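# Push the film-wrapped bar under the sealing arm

## Task

Push the film-wrapped bar across the table, without lifting it, until it sits under the sealing arm lengthways, with the sealing arm lying along the bar's centre line.

## Robot and tools

Robot: two arms, left_arm with a five-finger left hand and right_arm with a five-finger right hand. Bases in the scene frame: left_arm at (+0.006, +0.296, +0.048) m, right_arm at (-0.029, -0.308, +0.037) m, each turned almost not at all about z. A camera stand sits behind the arms. Loose objects may get a brief outside nudge now and then.

Frames: the scene frame has its origin at table-top height midway between the nominal bases, +z up, +x out over the table, and left_arm on the +y side (image left/right does not match these names). Each arm reports its end_effector_position (m) and end_effector_quat_wxyz in its own base frame. Fixed cameras and the table use the scene frame. Movement offsets are expressed along the axes of that arm's current Hand target.

Hand point: 0.05 m in front of the palm and 0.15 m from the wrist face along the fingers. Its +z runs along straight fingers, +y leaves the palm, +x crosses the palm away from the thumb on the right hand and toward the thumb on the left hand. Straight fingertips extend 0.06 to 0.07 m past the point and sit 0.06 m behind it along -y. A wrist bracket on the little-finger side reaches 0.10 m across and can strike things. Poses are followed loosely: expect 1 to 3 cm error (up to 5 cm), usually low, with no contact implied. Orientation commands are clipped to 40 degrees from the measured orientation each control step.

execute_actions(actions, cameras): actions is a list of actions; each action is a list of up to 15 rows, one per 1/30 s step, with the last row held for any remaining steps. Every row has 28 numbers in [-1, 1], covering both arms: left_arm dx, dy, dz, rx, ry, rz; left hand little, ring, middle, index, thumb_bend, thumb_turn, force_limit, speed; then the same 14 for right_arm. The six pose numbers are an offset from that arm's Hand target at the action's start (not from the previous row), along the Hand target's axes; 1.0 equals 0.6 m or 180 degrees, and rx, ry, rz form one rotation vector. Sending an offset again moves further. All zeros re-requests the current Hand target, which also ends a push against something. Finger numbers are targets: +1 open/straight, -1 closed; thumb_turn -1 puts the thumb opposite the fingers, +1 beside the palm. force_limit maps -1 to about 0 N and +1 to 10 N (15 N for thumb motors); speed rises from near zero at -1 to full at +0.48 and above. Hand numbers never mean no change: to keep a hand as is, resend its last executed eight numbers, or, before any, its hand_measured plus hand_force_limit and hand_speed. cameras: names list, ["all"], or []; an empty actions list returns all images by default.

move(target, speed, blend, blocking, cameras): target is one 28-number row or a list of up to 15 rows, laid out as above; every row's offsets count from the same starting Hand targets. speed is top path speed in m/s, 0.002 to 4.3, default 0.25 (turns up to twice this in rad/s), one value or one per target. blend in m rounds corners in a list; 0 stops at each. Paths are straight, end together, last at least 0.5 s and are cut at 10 s. No collision avoidance; avoid paths passing near an arm's own base. blocking=false returns after about 0.5 s while motion continues. The result adds a "move:" line: done, off_target, moving, held or fault, plus limits (paced = pose clipped, held = steps withheld). done means at rest within 10 mm and 2 degrees; neither done nor off_target tells you about contact.

wait(seconds 0 to 10, cameras) lets time pass holding commands. stop(cameras) brakes a running move. zoom_image(camera, region [x0, y0, x1, y1], max 504 by 504 pixels) enlarges part of the newest image from cam_head_left, cam_head_right, cam_high, cam_low, cam_left_wrist or cam_right_wrist (all 672x504). show_instructions shows reference images. finished_scene(scene) ends the current scene irreversibly; pass the number shown at the end of each result.

Results list per-arm joint positions, velocities (possibly summarised as within noise), torques (include gravity, have offsets; numbers 3 and 4 wrap at ±28 N m), Hand target, motor temperatures, and hand_measured, hand_stopped_by (moving, target, force, stalled, fault) and hand_load_n in the row's finger order. A MOTOR HOT line appears from 85 °C; at 100 °C the arm drops and faults for 30 to 60 s or more. Pushing against unreachable poses, stretched arms and held loads heat motors.

Suggested order: look with an empty actions call, locate the bar and sealing arm, set the hand (for example fingers straight), approach from the side away from the target, lower to just above the table, then push slowly in short steps, checking cameras, until the bar is centred lengthways beneath the sealing arm; back the hand off and confirm it stays.

Avoid: knocking the bar or anything off the table, fast contact, slams or hard shoves, pressing fixed things, heavy loads on fingers, arms touching each other, and arm stops.

Each tool is called after "Request:" as name([rows], argument=value, ...), one row to a line, values as JSON.

Reference images:

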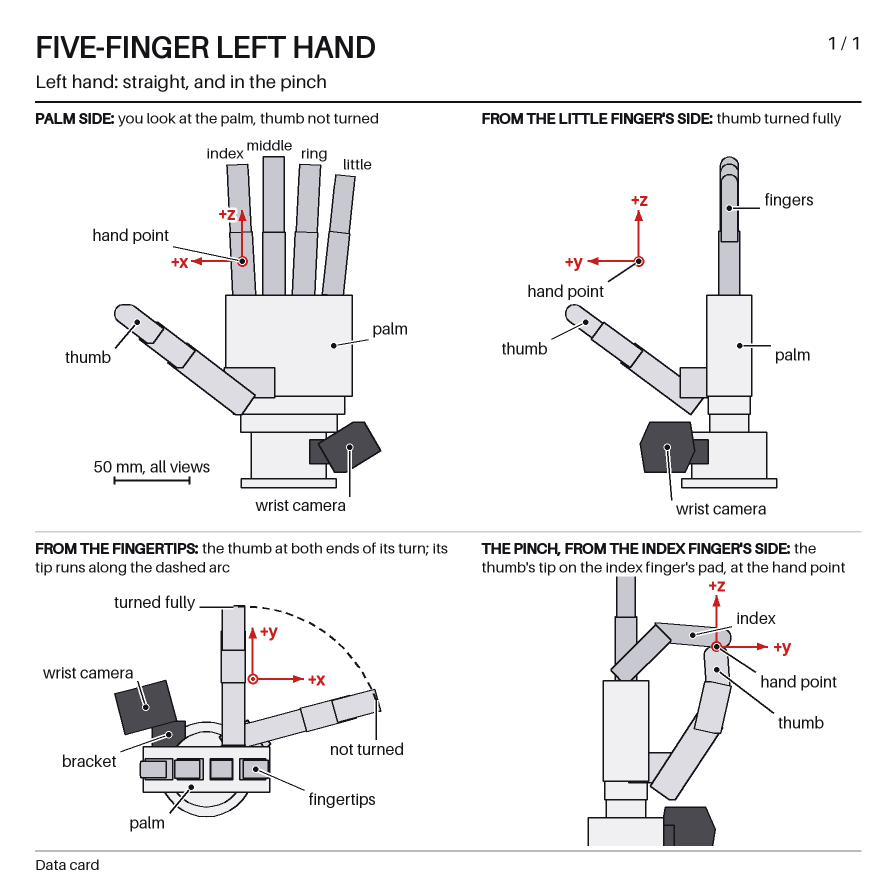

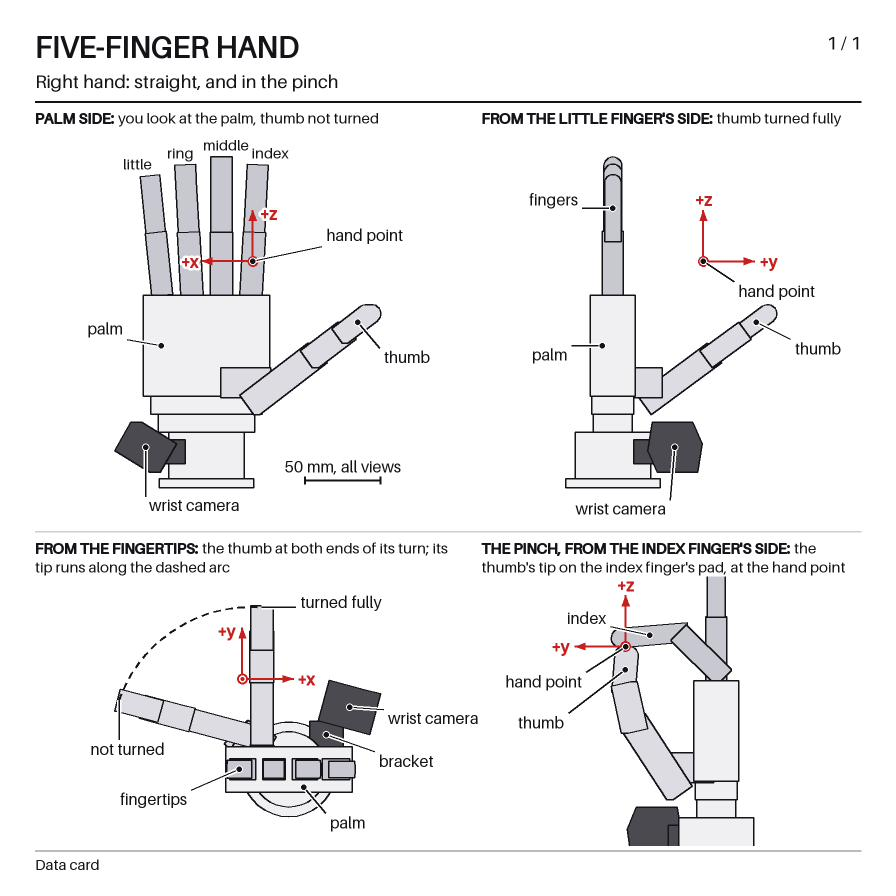

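## Session

Request:
execute_actions(actions=[])

Scene clock: 0.00 s.
left_arm: end_effector_position=(+0.4658, +0.1912, +0.0793) hand_measured=(+1.000, +1.000, +1.000, +1.000, +1.000, +1.000) hand_load_n=(+0.0, +0.0, +0.0, +0.0, +0.0, +0.0) hand_stopped_by=(target, target, target, target, target, target) hand_force_limit=0.00 hand_speed=-0.80 end_effector_quat_wxyz=(-0.017, +0.998, +0.058, -0.012) | right_arm: end_effector_position=(+0.4379, +0.2397, +0.1623) hand_measured=(+1.000, +1.000, +1.000, +1.000, +1.000, +1.000) hand_load_n=(+0.0, +0.0, +0.0, +0.0, +0.0, +0.0) hand_stopped_by=(target, target, target, target, target, target) hand_force_limit=0.00 hand_speed=-0.80 end_effector_quat_wxyz=(-0.015, +0.994, +0.088, +0.068)
Joint positions: left_arm=[0.509 1.714 1.323 -1.186 -0.041 -1.179] | right_arm=[0.602 1.698 1.529 -1.269 0.041 -1.148]
Joint velocities: within noise
Joint torques (N m): no reading
Motor temperatures (°C): left_arm=[33 30 34 32 29 30] | right_arm=[34 30 35 32 30 31]
Heat: left arm: hottest elbow 34 °C; right arm: hottest elbow 35 °C.
Hand target: left_arm +0.4734, +0.1955, +0.0872; -0.022, +0.998, +0.058, -0.002 | right_arm +0.4455, +0.2449, +0.1744; -0.023, +0.993, +0.088, +0.082

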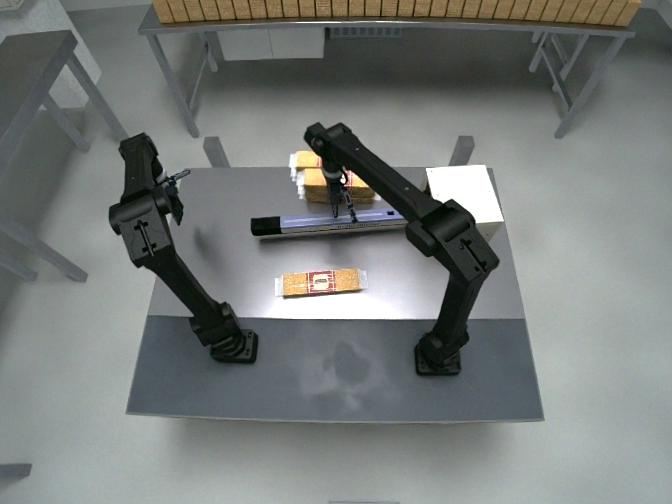

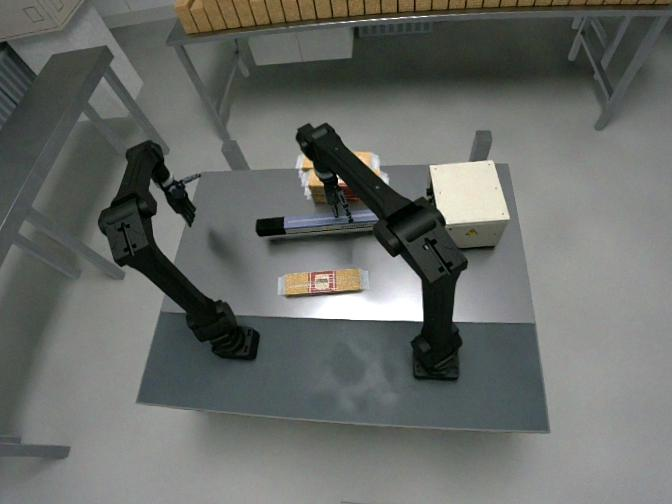

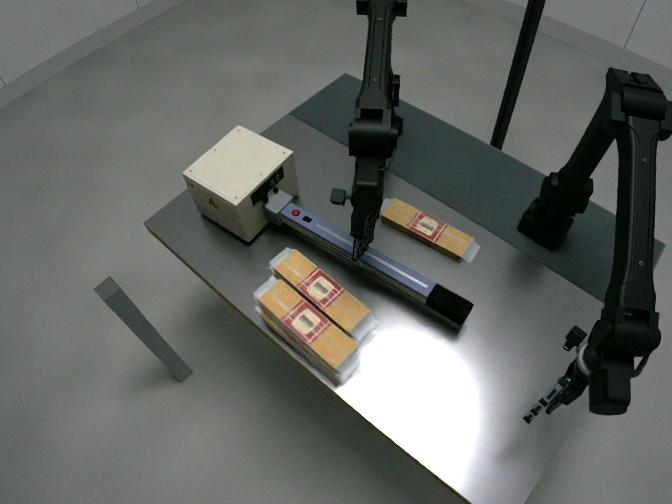

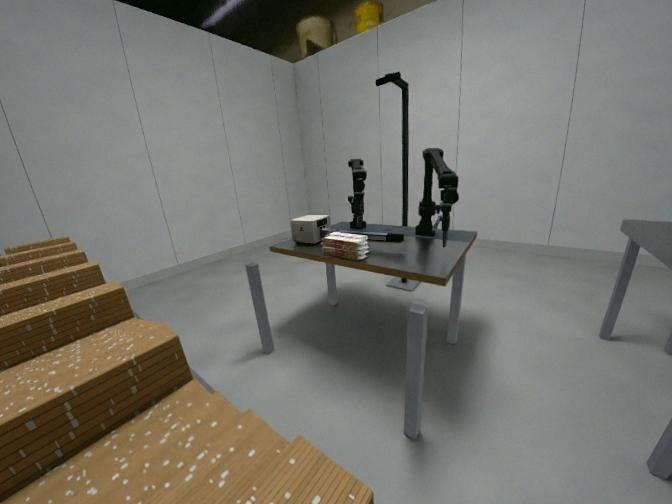

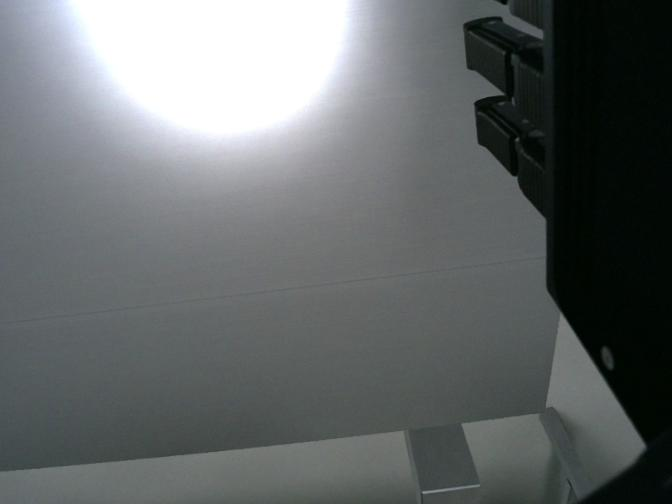

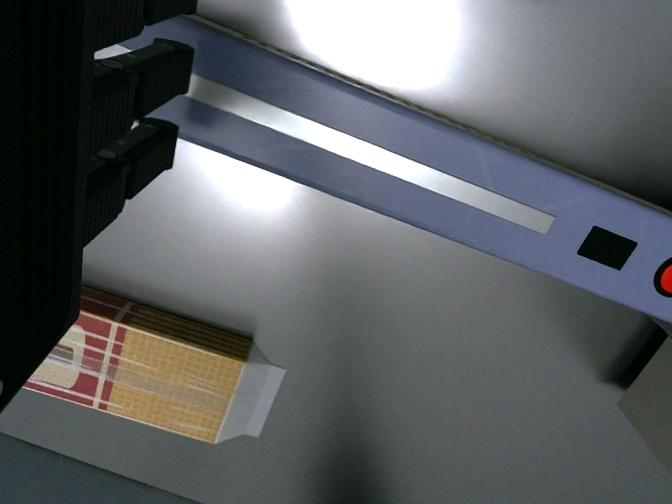

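Request:
zoom_image(camera="cam_high", region=[180, 120, 500, 360])

Request:
zoom_image(camera="cam_head_left", region=[230, 140, 530, 340])

Request:
zoom_image(camera="cam_low", region=[270, 150, 490, 290])

Scaled by 1.575 from the camera's 672x504 image, which has a finer 960x720 frame.

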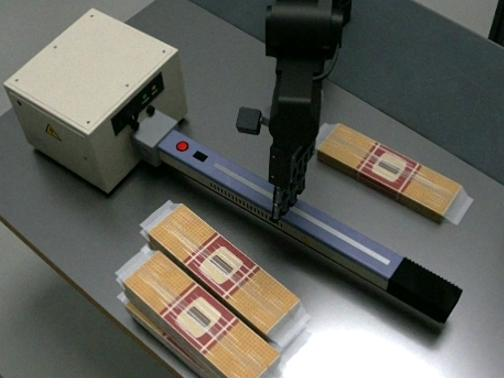

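Scaled by 1.680 from the camera's 672x504 image, which has a finer 960x720 frame.

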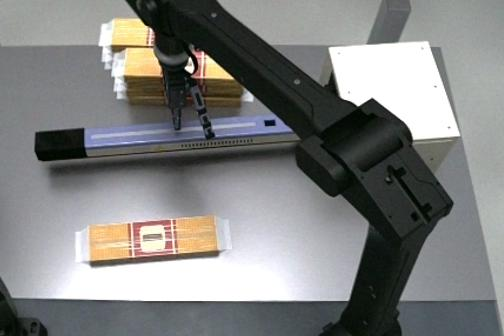

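Scaled by 2.291 from the camera's 672x504 image, which has a finer 960x720 frame.

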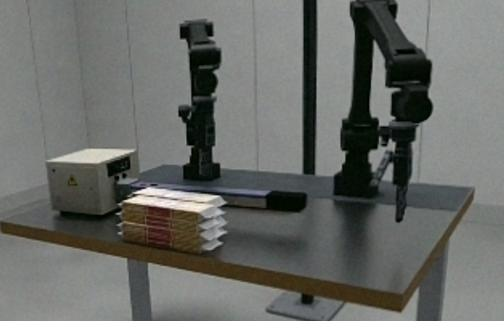

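Request:
move(target=[-0.2025,0.3745,-0.3212,0,0,0,1,1,1,1,1,1,0,-0.8,-0.3455,0.3363,-0.3165,0,0,0,1,1,1,1,1,1,0,-0.8], cameras=["cam_head_left","cam_high","cam_left_wrist","cam_right_wrist"])

Scene clock: 65.13 s.
left_arm: end_effector_position=(+0.3696, -0.0454, +0.2489) hand_measured=(+1.000, +1.000, +1.000, +1.000, +1.000, +1.000) hand_load_n=(+0.0, +0.0, -0.5, +0.0, +0.0, +0.0) hand_stopped_by=(target, target, target, target, target, target) hand_force_limit=0.00 hand_speed=-0.80 end_effector_quat_wxyz=(-0.022, +0.998, +0.061, -0.024) | right_arm: end_effector_position=(+0.2493, +0.0028, +0.3181) hand_measured=(+1.000, +1.000, +1.000, +1.000, +1.000, +1.000) hand_load_n=(+0.0, +0.0, +0.0, +0.0, +0.0, +0.0) hand_stopped_by=(target, target, target, target, target, target) hand_force_limit=0.00 hand_speed=-0.80 end_effector_quat_wxyz=(-0.022, +0.992, +0.090, +0.084)
Joint positions: left_arm=[0.009 1.242 1.268 -1.648 -0.041 -1.685] | right_arm=[0.234 0.971 1.257 -1.684 -0.019 -1.516]
Joint torques (N m): left_arm=[-2.61 -9.35 10.09 -0.18 0.05 -0.02] | right_arm=[-2.26 -5.48 8.9 0.31 -0.1 -0.01]
Motor temperatures (°C): left_arm=[33 31 39 32 29 30] | right_arm=[34 33 41 32 30 31]
Heat: left arm: hottest elbow 39 °C; right arm: hottest elbow 41 °C.
Hand target: left_arm +0.3801, -0.0500, +0.2700; -0.022, +0.998, +0.059, -0.002 | right_arm +0.2497, -0.0002, +0.3207; -0.023, +0.992, +0.088, +0.082
Off the commanded pose: left_arm 0.024 m, 3 deg | right_arm 0.004 m, 0 deg.
joint sent to its limit (right arm) — joint 4 (wrist pitch), lower limit. The joint targets still meet the commanded pose.
move: off_target (left_arm)
Images, in order (width x height): cam_head_left 672x504, cam_high 672x504, cam_left_wrist 672x504, cam_right_wrist 672x504.

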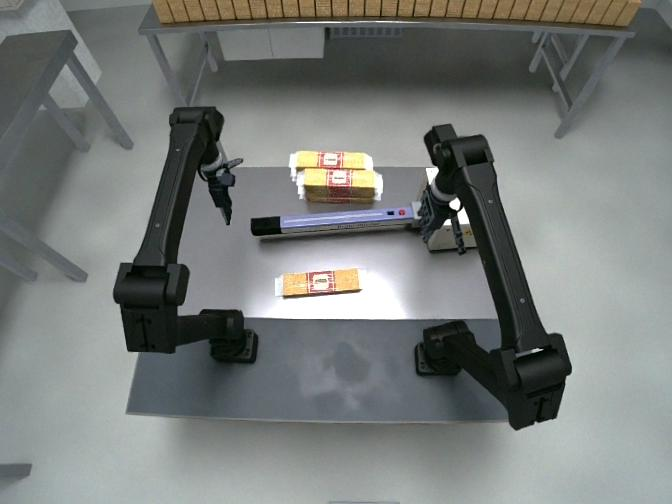

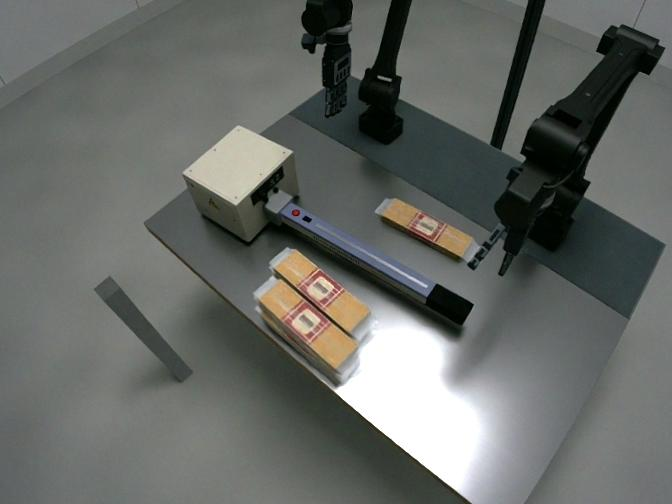

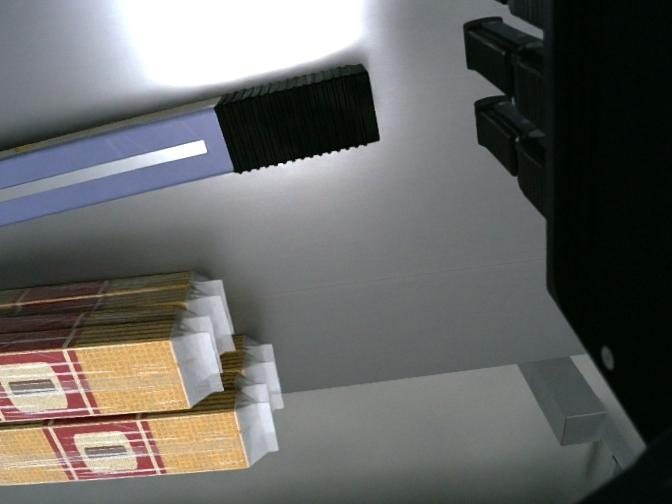

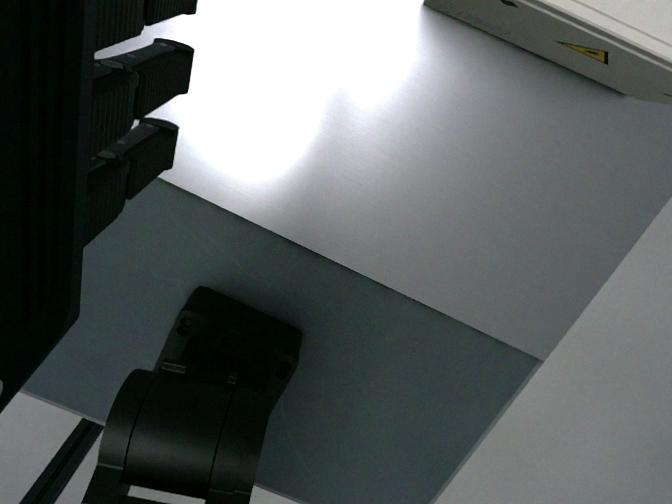

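Request:
zoom_image(camera="cam_head_left", region=[240, 140, 440, 310])

Request:
zoom_image(camera="cam_high", region=[240, 170, 500, 365])

Scaled by 2.520 from the camera's 672x504 image, which has a finer 960x720 frame.

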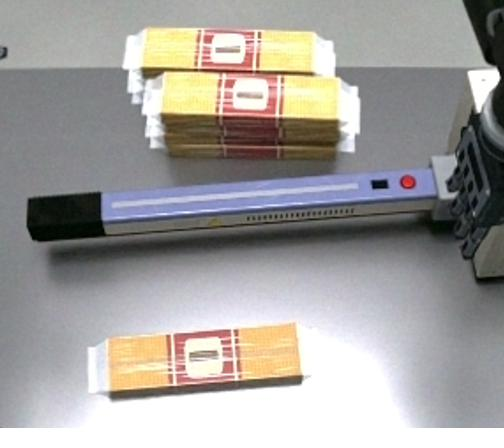

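Scaled by 1.938 from the camera's 672x504 image, which has a finer 960x720 frame.

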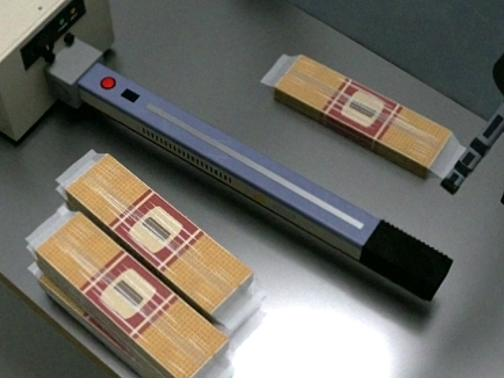

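Request:
move(target=[-0.6257,0.3265,0.1037,0.0967,0.1236,0.5031,1,1,1,1,1,1,0,-0.8,0,0,0,0,0,0,1,1,1,1,1,1,0,-0.8], cameras=["cam_head_left","cam_high","cam_left_wrist"])

Scene clock: 103.00 s.
left_arm: end_effector_position=(+0.0329, -0.2717, +0.1874) hand_measured=(+1.000, +1.000, +1.000, +1.000, +1.000, +1.000) hand_load_n=(+0.0, +0.0, +0.0, +0.0, +0.0, +0.0) hand_stopped_by=(target, target, target, target, target, target) hand_force_limit=0.00 hand_speed=-0.80 end_effector_quat_wxyz=(-0.171, +0.713, -0.667, +0.134) | right_arm: end_effector_position=(+0.2493, +0.0028, +0.3181) hand_measured=(+1.000, +1.000, +1.000, +1.000, +1.000, +1.000) hand_load_n=(+0.0, +0.0, +0.0, +0.0, +0.0, +0.0) hand_stopped_by=(target, target, target, target, target, target) hand_force_limit=0.00 hand_speed=-0.80 end_effector_quat_wxyz=(-0.022, +0.992, +0.090, +0.084)
Joint positions: left_arm=[-1.554 0.999 0.941 -1.578 -0.434 -1.636] | right_arm=[0.234 0.971 1.257 -1.684 -0.019 -1.517]
Joint torques (N m): left_arm=[-2.55 -4.42 9.03 0.42 -0.25 -0.02] | right_arm=[-2.02 -5.66 9.06 0.65 -0.11 0.01]
Heat: left arm: hottest elbow 42 °C; right arm: hottest elbow 40 °C.
Hand target: left_arm +0.0298, -0.2855, +0.1995; -0.159, +0.714, -0.666, +0.148 | right_arm +0.2497, -0.0001, +0.3207; -0.023, +0.992, +0.088, +0.082
Off the commanded pose: left_arm 0.019 m, 2 deg | right_arm 0.004 m, 0 deg.
joint sent to its limit (right arm) — joint 4 (wrist pitch), lower limit. The joint targets still meet the commanded pose.
move: off_target (left_arm)
Images, in order (width x height): cam_head_left 672x504, cam_high 672x504, cam_left_wrist 672x504.

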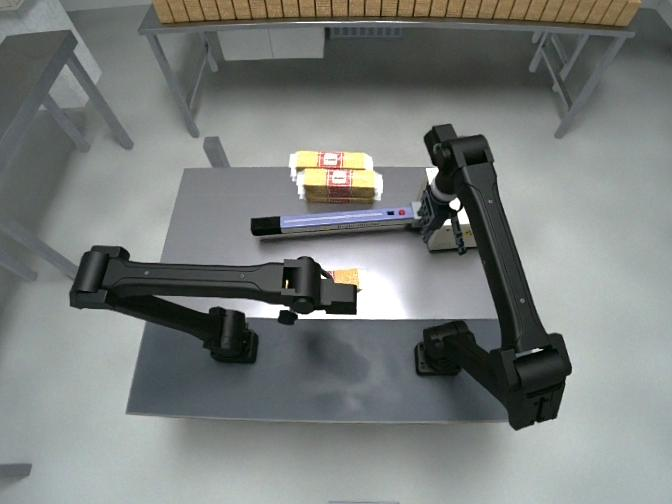

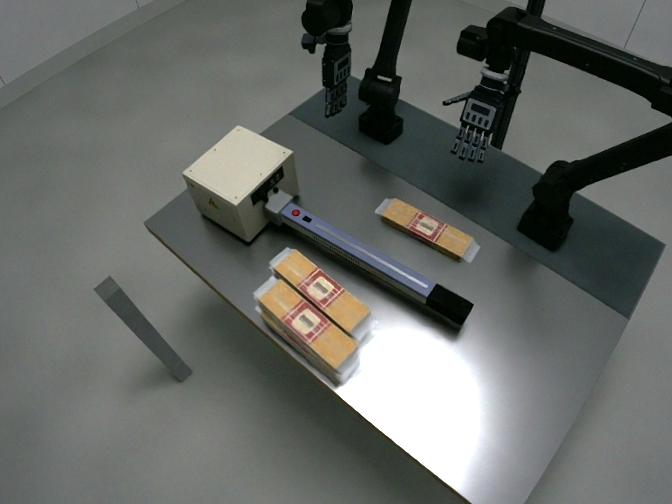

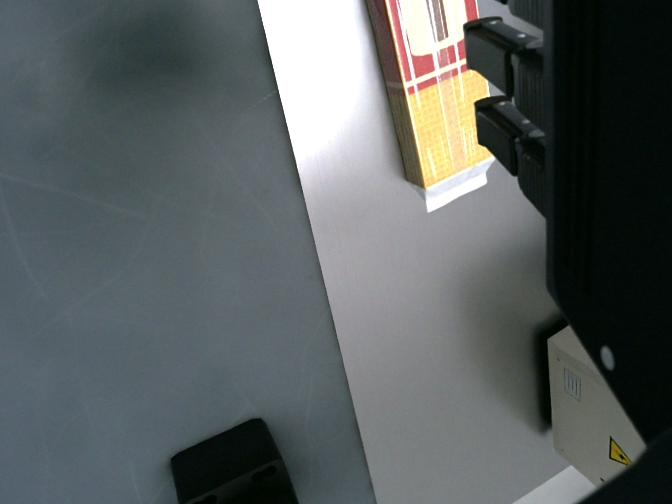

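Request:
move(target=[0.0212,0.1483,0.2160,0,0,0,1,1,1,1,1,1,0,-0.8,0,0,0,0,0,0,1,1,1,1,1,1,0,-0.8], cameras=["cam_head_left","cam_high","cam_left_wrist"])

Request:
zoom_image(camera="cam_high", region=[330, 120, 530, 270])

Scene clock: 108.70 s.
left_arm: end_effector_position=(+0.0090, -0.2987, +0.0477) hand_measured=(+1.000, +1.000, +1.000, +1.000, +1.000, +1.000) hand_load_n=(+0.0, +0.0, +0.0, +0.0, +0.0, +0.0) hand_stopped_by=(target, target, target, target, target, target) hand_force_limit=0.00 hand_speed=-0.80 end_effector_quat_wxyz=(-0.158, +0.716, -0.664, +0.147) | right_arm: end_effector_position=(+0.2493, +0.0028, +0.3181) hand_measured=(+1.000, +1.000, +1.000, +1.000, +1.000, +1.000) hand_load_n=(+0.0, +0.0, +0.0, +0.0, +0.0, +0.0) hand_stopped_by=(target, target, target, target, target, target) hand_force_limit=0.00 hand_speed=-0.80 end_effector_quat_wxyz=(-0.022, +0.992, +0.090, +0.084)
Joint positions: left_arm=[-1.646 1.182 0.68 -1.138 -0.431 -1.736] | right_arm=[0.234 0.971 1.257 -1.684 -0.019 -1.517]
Joint torques (N m): left_arm=[-2.49 -5.71 5.72 0.43 -0.21 -0.02] | right_arm=[-1.32 -5.6 8.88 0.53 -0.14 0.02]
Heat: left arm: hottest elbow 42 °C; right arm: hottest elbow 40 °C.
Hand target: left_arm +0.0049, -0.3000, +0.0443; -0.159, +0.714, -0.666, +0.148 | right_arm +0.2497, -0.0001, +0.3207; -0.023, +0.992, +0.088, +0.082
Off the commanded pose: left_arm 0.005 m, 0 deg | right_arm 0.004 m, 0 deg.
joint sent to its limit (right arm) — joint 4 (wrist pitch), lower limit. The joint targets still meet the commanded pose.
move: done
Images, in order (width x height): cam_head_left 672x504, cam_high 672x504, cam_left_wrist 672x504.

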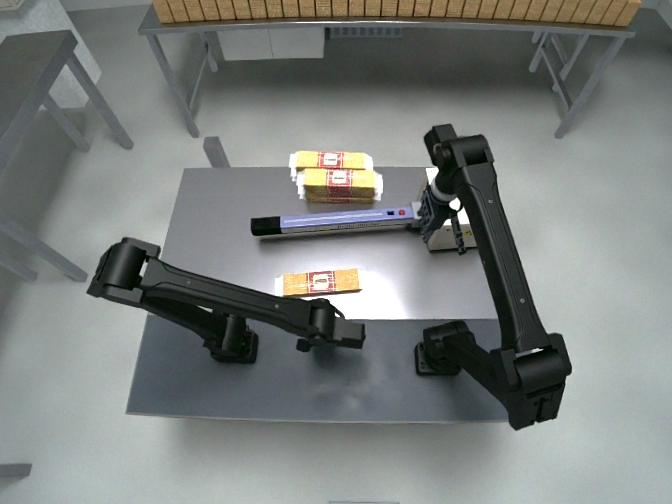

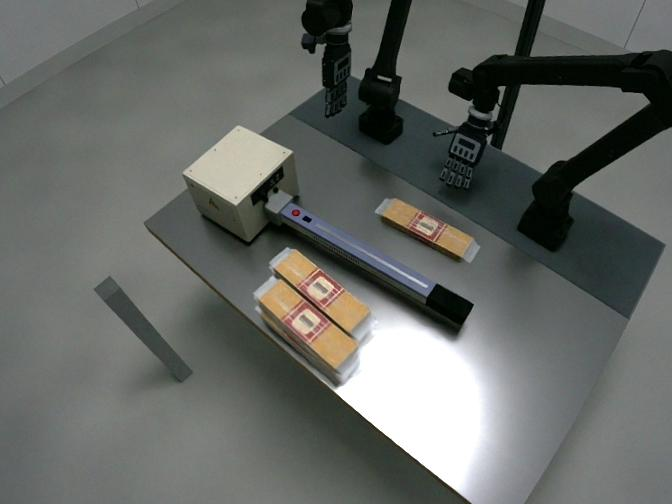

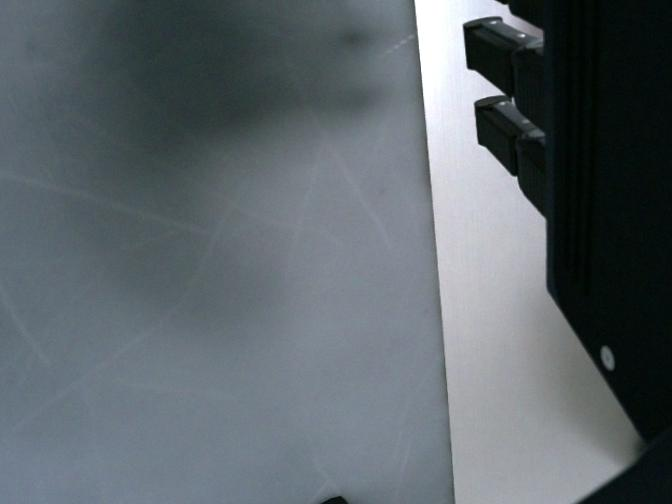

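Scaled by 2.520 from the camera's 672x504 image, which has a finer 960x720 frame.

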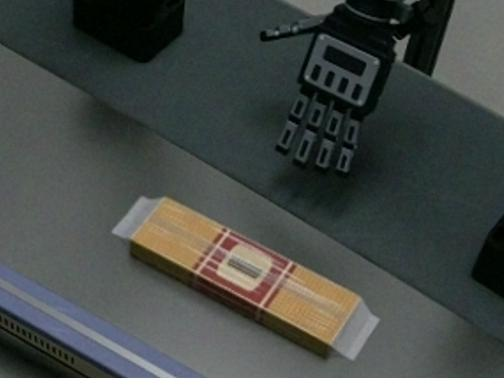

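Request:
move(target=[0.0035,-0.0205,0.0738,0,0,0,1,1,1,1,1,1,0,-0.8,0,0,0,0,0,0,1,1,1,1,1,1,0,-0.8], speed=0.15, cameras=["cam_head_left","cam_high","cam_left_wrist"])

Request:
zoom_image(camera="cam_high", region=[330, 120, 530, 270])

Request:
zoom_image(camera="cam_head_left", region=[240, 190, 440, 360])

Scene clock: 117.40 s.
left_arm: end_effector_position=(+0.0309, -0.3018, +0.0138) hand_measured=(+1.000, +1.000, +1.000, +1.000, +1.000, +1.000) hand_load_n=(+0.0, +0.0, +0.5, +0.0, +0.0, +0.0) hand_stopped_by=(target, target, target, target, target, target) hand_force_limit=0.00 hand_speed=-0.80 end_effector_quat_wxyz=(-0.155, +0.712, -0.668, +0.152) | right_arm: end_effector_position=(+0.2493, +0.0028, +0.3181) hand_measured=(+1.000, +1.000, +1.000, +1.000, +1.000, +1.000) hand_load_n=(+0.0, +0.0, +0.0, +0.0, +0.0, +0.0) hand_stopped_by=(target, target, target, target, target, target) hand_force_limit=0.00 hand_speed=-0.80 end_effector_quat_wxyz=(-0.022, +0.992, +0.090, +0.084)
Joint positions: left_arm=[-1.565 1.234 0.616 -0.969 -0.437 -1.633] | right_arm=[0.234 0.971 1.257 -1.684 -0.019 -1.517]
Joint torques (N m): left_arm=[-0.32 -6.07 5.2 0.54 -0.19 0.12] | right_arm=[-2.73 -6.59 9.22 0.2 -0.1 -0.05]
Heat: left arm: hottest elbow 41 °C; right arm: hottest elbow 40 °C.
Hand target: left_arm +0.0349, -0.3000, +0.0095; -0.159, +0.714, -0.666, +0.148 | right_arm +0.2497, -0.0001, +0.3207; -0.023, +0.992, +0.088, +0.082
Off the commanded pose: left_arm 0.006 m, 1 deg | right_arm 0.004 m, 0 deg.
joint sent to its limit (right arm) — joint 4 (wrist pitch), lower limit. The joint targets still meet the commanded pose.
move: done
Images, in order (width x height): cam_head_left 672x504, cam_high 672x504, cam_left_wrist 672x504.

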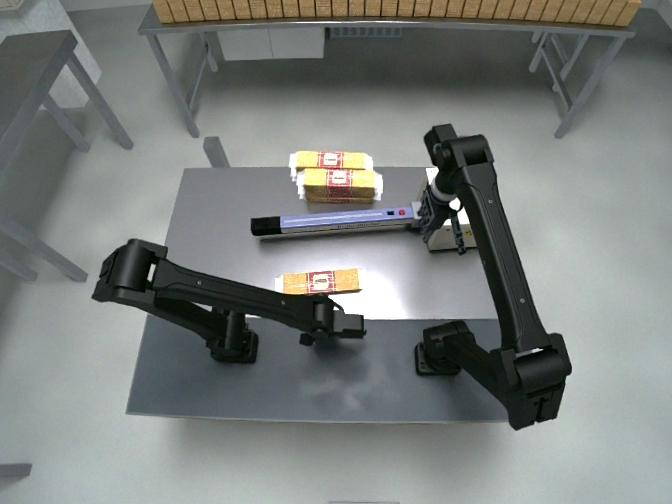

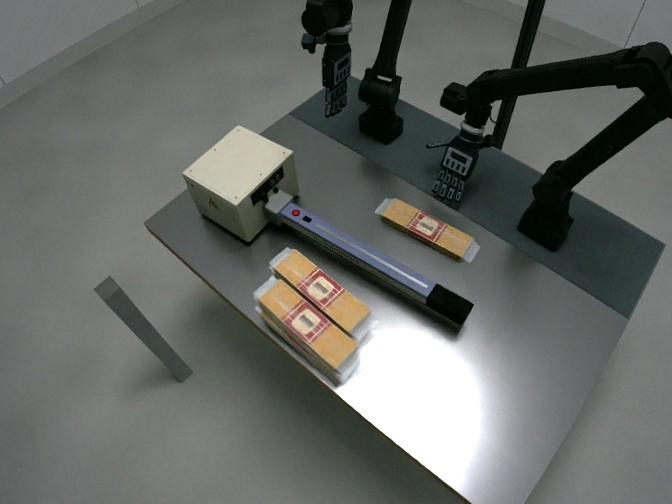

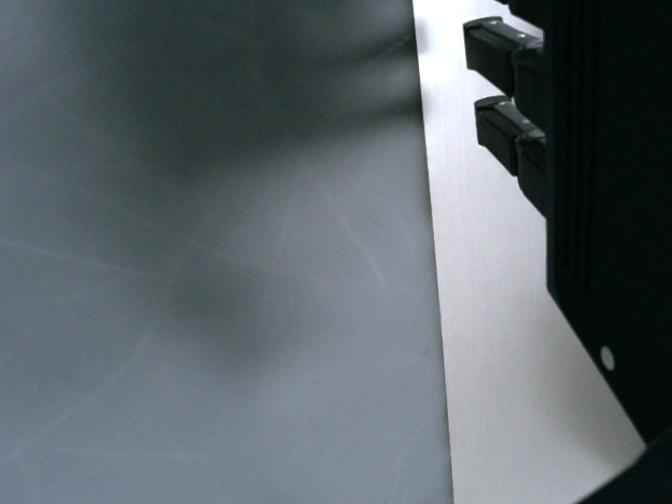

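Scaled by 2.520 from the camera's 672x504 image, which has a finer 960x720 frame.

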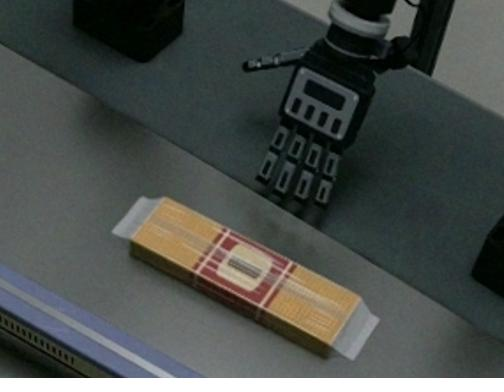

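Scaled by 2.520 from the camera's 672x504 image, which has a finer 960x720 frame.

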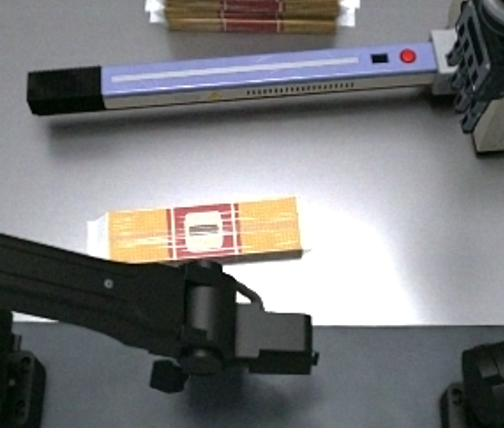

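Request:
move(target=[0,-0.1963,0.0916,0,0,0,1,1,1,1,1,1,0,-0.8,0,0,0,0,0,0,1,1,1,1,1,1,0,-0.8], speed=0.1, cameras=["cam_head_left","cam_high"])

Request:
zoom_image(camera="cam_high", region=[310, 150, 510, 300])

Request:
zoom_image(camera="cam_head_left", region=[240, 190, 440, 360])

Scene clock: 125.17 s.
left_arm: end_effector_position=(+0.1526, -0.2820, +0.0050) hand_measured=(+1.000, +1.000, +1.000, +1.000, +1.000, +1.000) hand_load_n=(+0.0, -1.5, +0.0, +0.0, +0.0, +0.0) hand_stopped_by=(target, target, target, target, target, target) hand_force_limit=0.00 hand_speed=-0.80 end_effector_quat_wxyz=(-0.159, +0.710, -0.671, +0.139) | right_arm: end_effector_position=(+0.2493, +0.0028, +0.3181) hand_measured=(+1.000, +1.000, +1.000, +1.000, +1.000, +1.000) hand_load_n=(+0.0, +0.0, +0.0, +0.0, +0.0, +0.5) hand_stopped_by=(target, target, target, target, target, target) hand_force_limit=0.00 hand_speed=-0.80 end_effector_quat_wxyz=(-0.022, +0.992, +0.090, +0.084)
Joint positions: left_arm=[-1.113 1.257 0.606 -0.76 -0.397 -1.137] | right_arm=[0.234 0.971 1.257 -1.684 -0.019 -1.517]
Joint torques (N m): left_arm=[0.03 -6.36 7.32 1.07 -0.26 0.15] | right_arm=[-2.26 -6.01 9.17 0.32 -0.15 -0.06]
Heat: left arm: hottest elbow 41 °C; right arm: hottest elbow 41 °C.
Hand target: left_arm +0.1646, -0.2911, +0.0095; -0.159, +0.714, -0.666, +0.148 | right_arm +0.2497, -0.0001, +0.3207; -0.023, +0.992, +0.088, +0.082
Off the commanded pose: left_arm 0.016 m, 1 deg | right_arm 0.004 m, 0 deg.
joint sent to its limit (right arm) — joint 4 (wrist pitch), lower limit. The joint targets still meet the commanded pose.
move: off_target (left_arm)
Images, in order (width x height): cam_head_left 672x504, cam_high 672x504.

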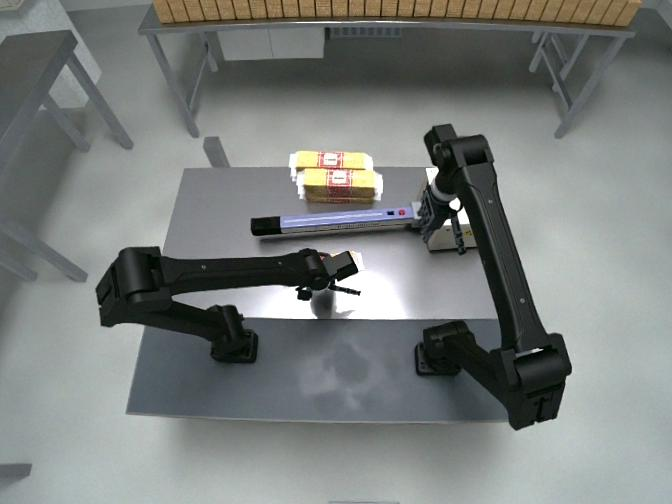

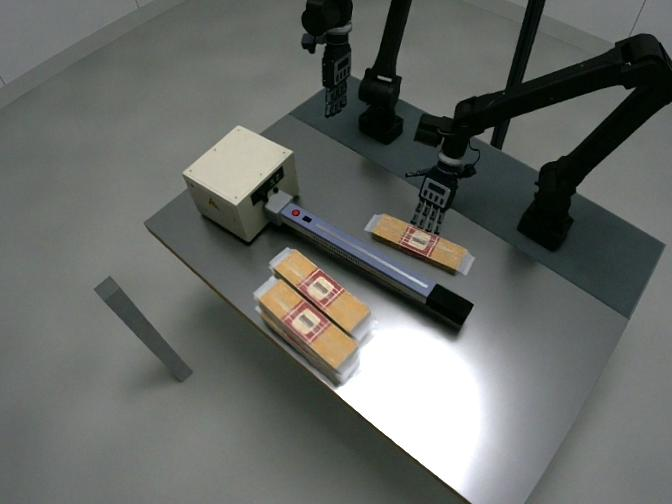

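Scaled by 2.520 from the camera's 672x504 image, which has a finer 960x720 frame.

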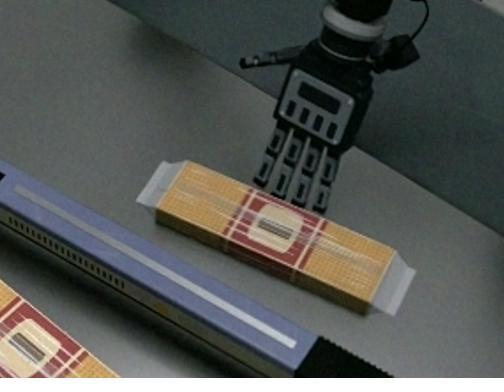

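Scaled by 2.520 from the camera's 672x504 image, which has a finer 960x720 frame.

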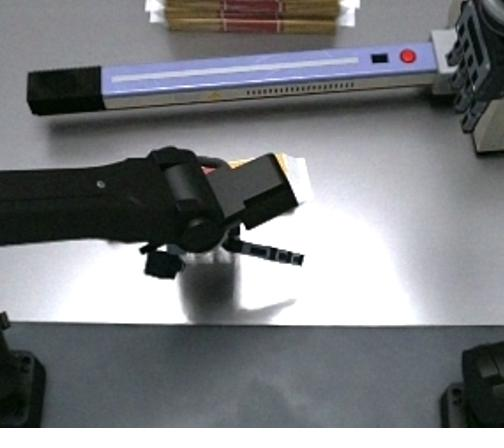

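Request:
move(target=[-0.0040,-0.1042,0.0413,0,0.01174,0.02517,1,1,1,1,1,1,0,-0.8,0,0,0,0,0,0,1,1,1,1,1,1,0,-0.8], speed=0.08, cameras=["cam_head_left","cam_high"])

Request:
zoom_image(camera="cam_high", region=[310, 150, 510, 300])

Request:
zoom_image(camera="cam_head_left", region=[240, 170, 440, 340])

Scene clock: 156.97 s.
left_arm: end_effector_position=(+0.2094, -0.2660, +0.0005) hand_measured=(+1.000, +1.000, +1.000, +1.000, +1.000, +1.000) hand_load_n=(-1.0, -0.5, +0.0, +0.0, +0.0, +0.0) hand_stopped_by=(target, target, target, target, target, target) hand_force_limit=0.00 hand_speed=-0.80 end_effector_quat_wxyz=(-0.153, +0.682, -0.703, +0.131) | right_arm: end_effector_position=(+0.2493, +0.0028, +0.3181) hand_measured=(+1.000, +1.000, +1.000, +1.000, +1.000, +1.000) hand_load_n=(+0.0, +0.0, +0.0, +0.0, +0.0, +0.0) hand_stopped_by=(target, target, target, target, target, target) hand_force_limit=0.00 hand_speed=-0.80 end_effector_quat_wxyz=(-0.022, +0.992, +0.090, +0.084)
Joint positions: left_arm=[-0.907 1.313 0.639 -0.658 -0.331 -0.835] | right_arm=[0.234 0.971 1.257 -1.684 -0.019 -1.517]
Joint torques (N m): left_arm=[-0.21 -7.53 9.02 1.37 -0.12 0.16] | right_arm=[-1.96 -5.01 9.1 0.49 -0.1 -0.03]
Heat: left arm: hottest elbow 40 °C; right arm: hottest elbow 41 °C.
Hand target: left_arm +0.2313, -0.2840, +0.0135; -0.152, +0.684, -0.697, +0.155 | right_arm +0.2497, -0.0001, +0.3207; -0.023, +0.992, +0.088, +0.082
Off the commanded pose: left_arm 0.031 m, 3 deg | right_arm 0.004 m, 0 deg.
joint sent to its limit (right arm) — joint 4 (wrist pitch), lower limit. The joint targets still meet the commanded pose.
move: off_target (left_arm)
Images, in order (width x height): cam_head_left 672x504, cam_high 672x504.

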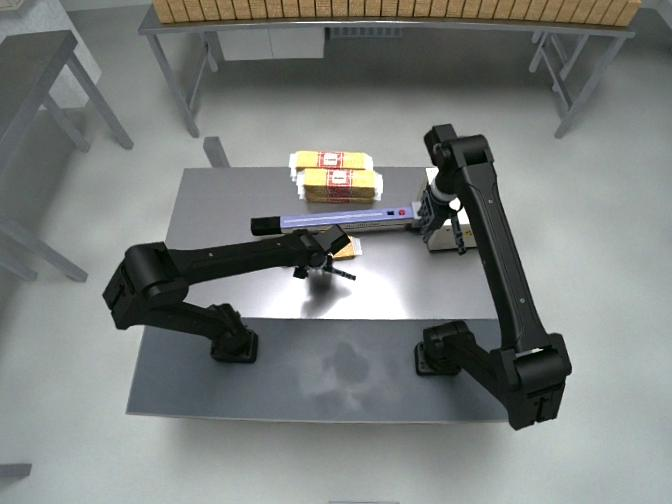

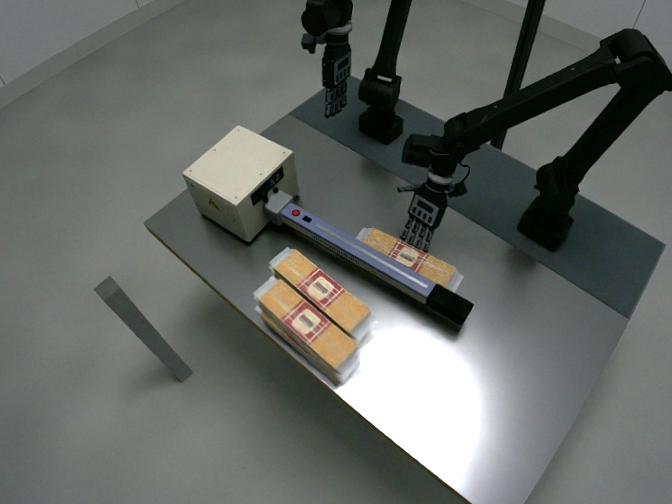

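Scaled by 2.520 from the camera's 672x504 image, which has a finer 960x720 frame.

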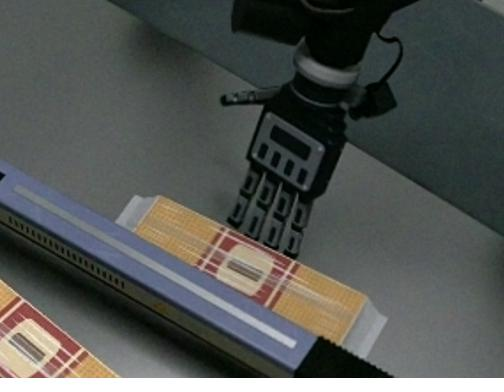

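Scaled by 2.520 from the camera's 672x504 image, which has a finer 960x720 frame.

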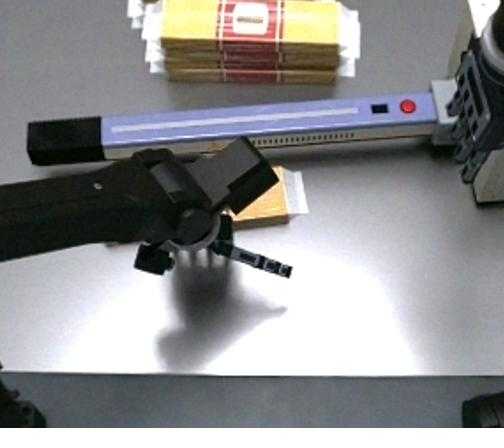

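Request:
move(target=[-0.0152,-0.0502,0.0123,0,0.01409,0.03021,1,1,1,1,1,1,0,-0.8,0,0,0,0,0,0,1,1,1,1,1,1,0,-0.8], speed=0.08, cameras=["cam_head_left","cam_high"])

Request:
zoom_image(camera="cam_high", region=[310, 150, 510, 300])

Request:
zoom_image(camera="cam_head_left", region=[240, 170, 440, 340])

Scene clock: 170.13 s.
left_arm: end_effector_position=(+0.2364, -0.2584, +0.0048) hand_measured=(+1.000, +1.000, +1.000, +1.000, +1.000, +1.000) hand_load_n=(+0.0, -1.5, +0.0, +0.0, +0.0, +0.0) hand_stopped_by=(target, target, target, target, target, target) hand_force_limit=0.00 hand_speed=-0.80 end_effector_quat_wxyz=(+0.140, -0.645, +0.739, -0.136) | right_arm: end_effector_position=(+0.2493, +0.0028, +0.3181) hand_measured=(+1.000, +1.000, +1.000, +1.000, +1.000, +1.000) hand_load_n=(+0.0, +0.0, +0.0, +0.0, +0.0, +0.0) hand_stopped_by=(target, target, target, target, target, target) hand_force_limit=0.00 hand_speed=-0.80 end_effector_quat_wxyz=(-0.022, +0.992, +0.090, +0.084)
Joint positions: left_arm=[-0.808 1.332 0.668 -0.613 -0.266 -0.632] | right_arm=[0.234 0.971 1.257 -1.684 -0.019 -1.517]
Joint torques (N m): left_arm=[-0.15 -8.18 9.35 1.5 -0.09 0.14] | right_arm=[-1.55 -5.71 9.24 0.5 -0.07 0.01]
Heat: left arm: hottest elbow 41 °C; right arm: hottest elbow 41 °C.
Hand target: left_arm +0.2620, -0.2755, +0.0196; +0.144, -0.646, +0.731, -0.162 | right_arm +0.2497, -0.0001, +0.3207; -0.023, +0.992, +0.088, +0.082
Off the commanded pose: left_arm 0.034 m, 3 deg | right_arm 0.004 m, 0 deg.
joint sent to its limit (right arm) — joint 4 (wrist pitch), lower limit. The joint targets still meet the commanded pose.
move: off_target (left_arm)
Images, in order (width x height): cam_head_left 672x504, cam_high 672x504.

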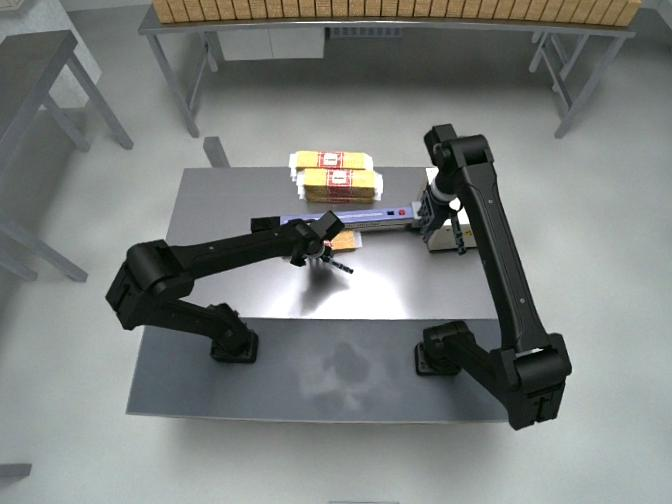

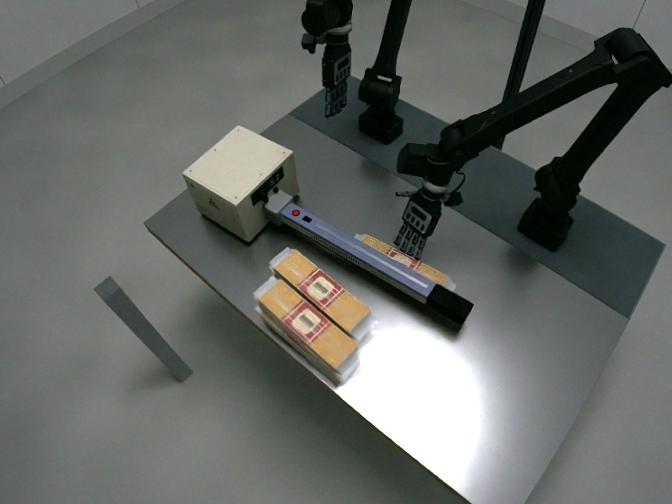

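Scaled by 2.520 from the camera's 672x504 image, which has a finer 960x720 frame.

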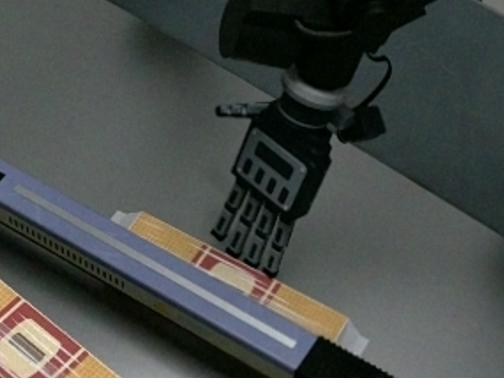

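Scaled by 2.520 from the camera's 672x504 image, which has a finer 960x720 frame.

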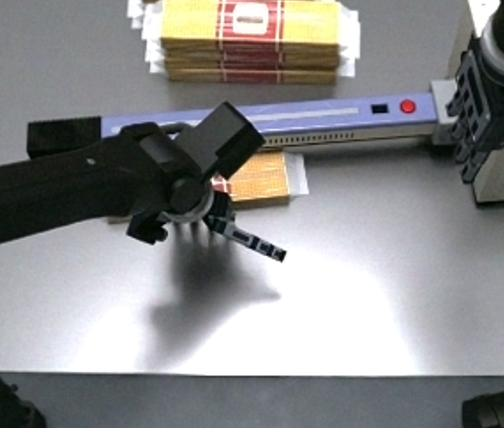

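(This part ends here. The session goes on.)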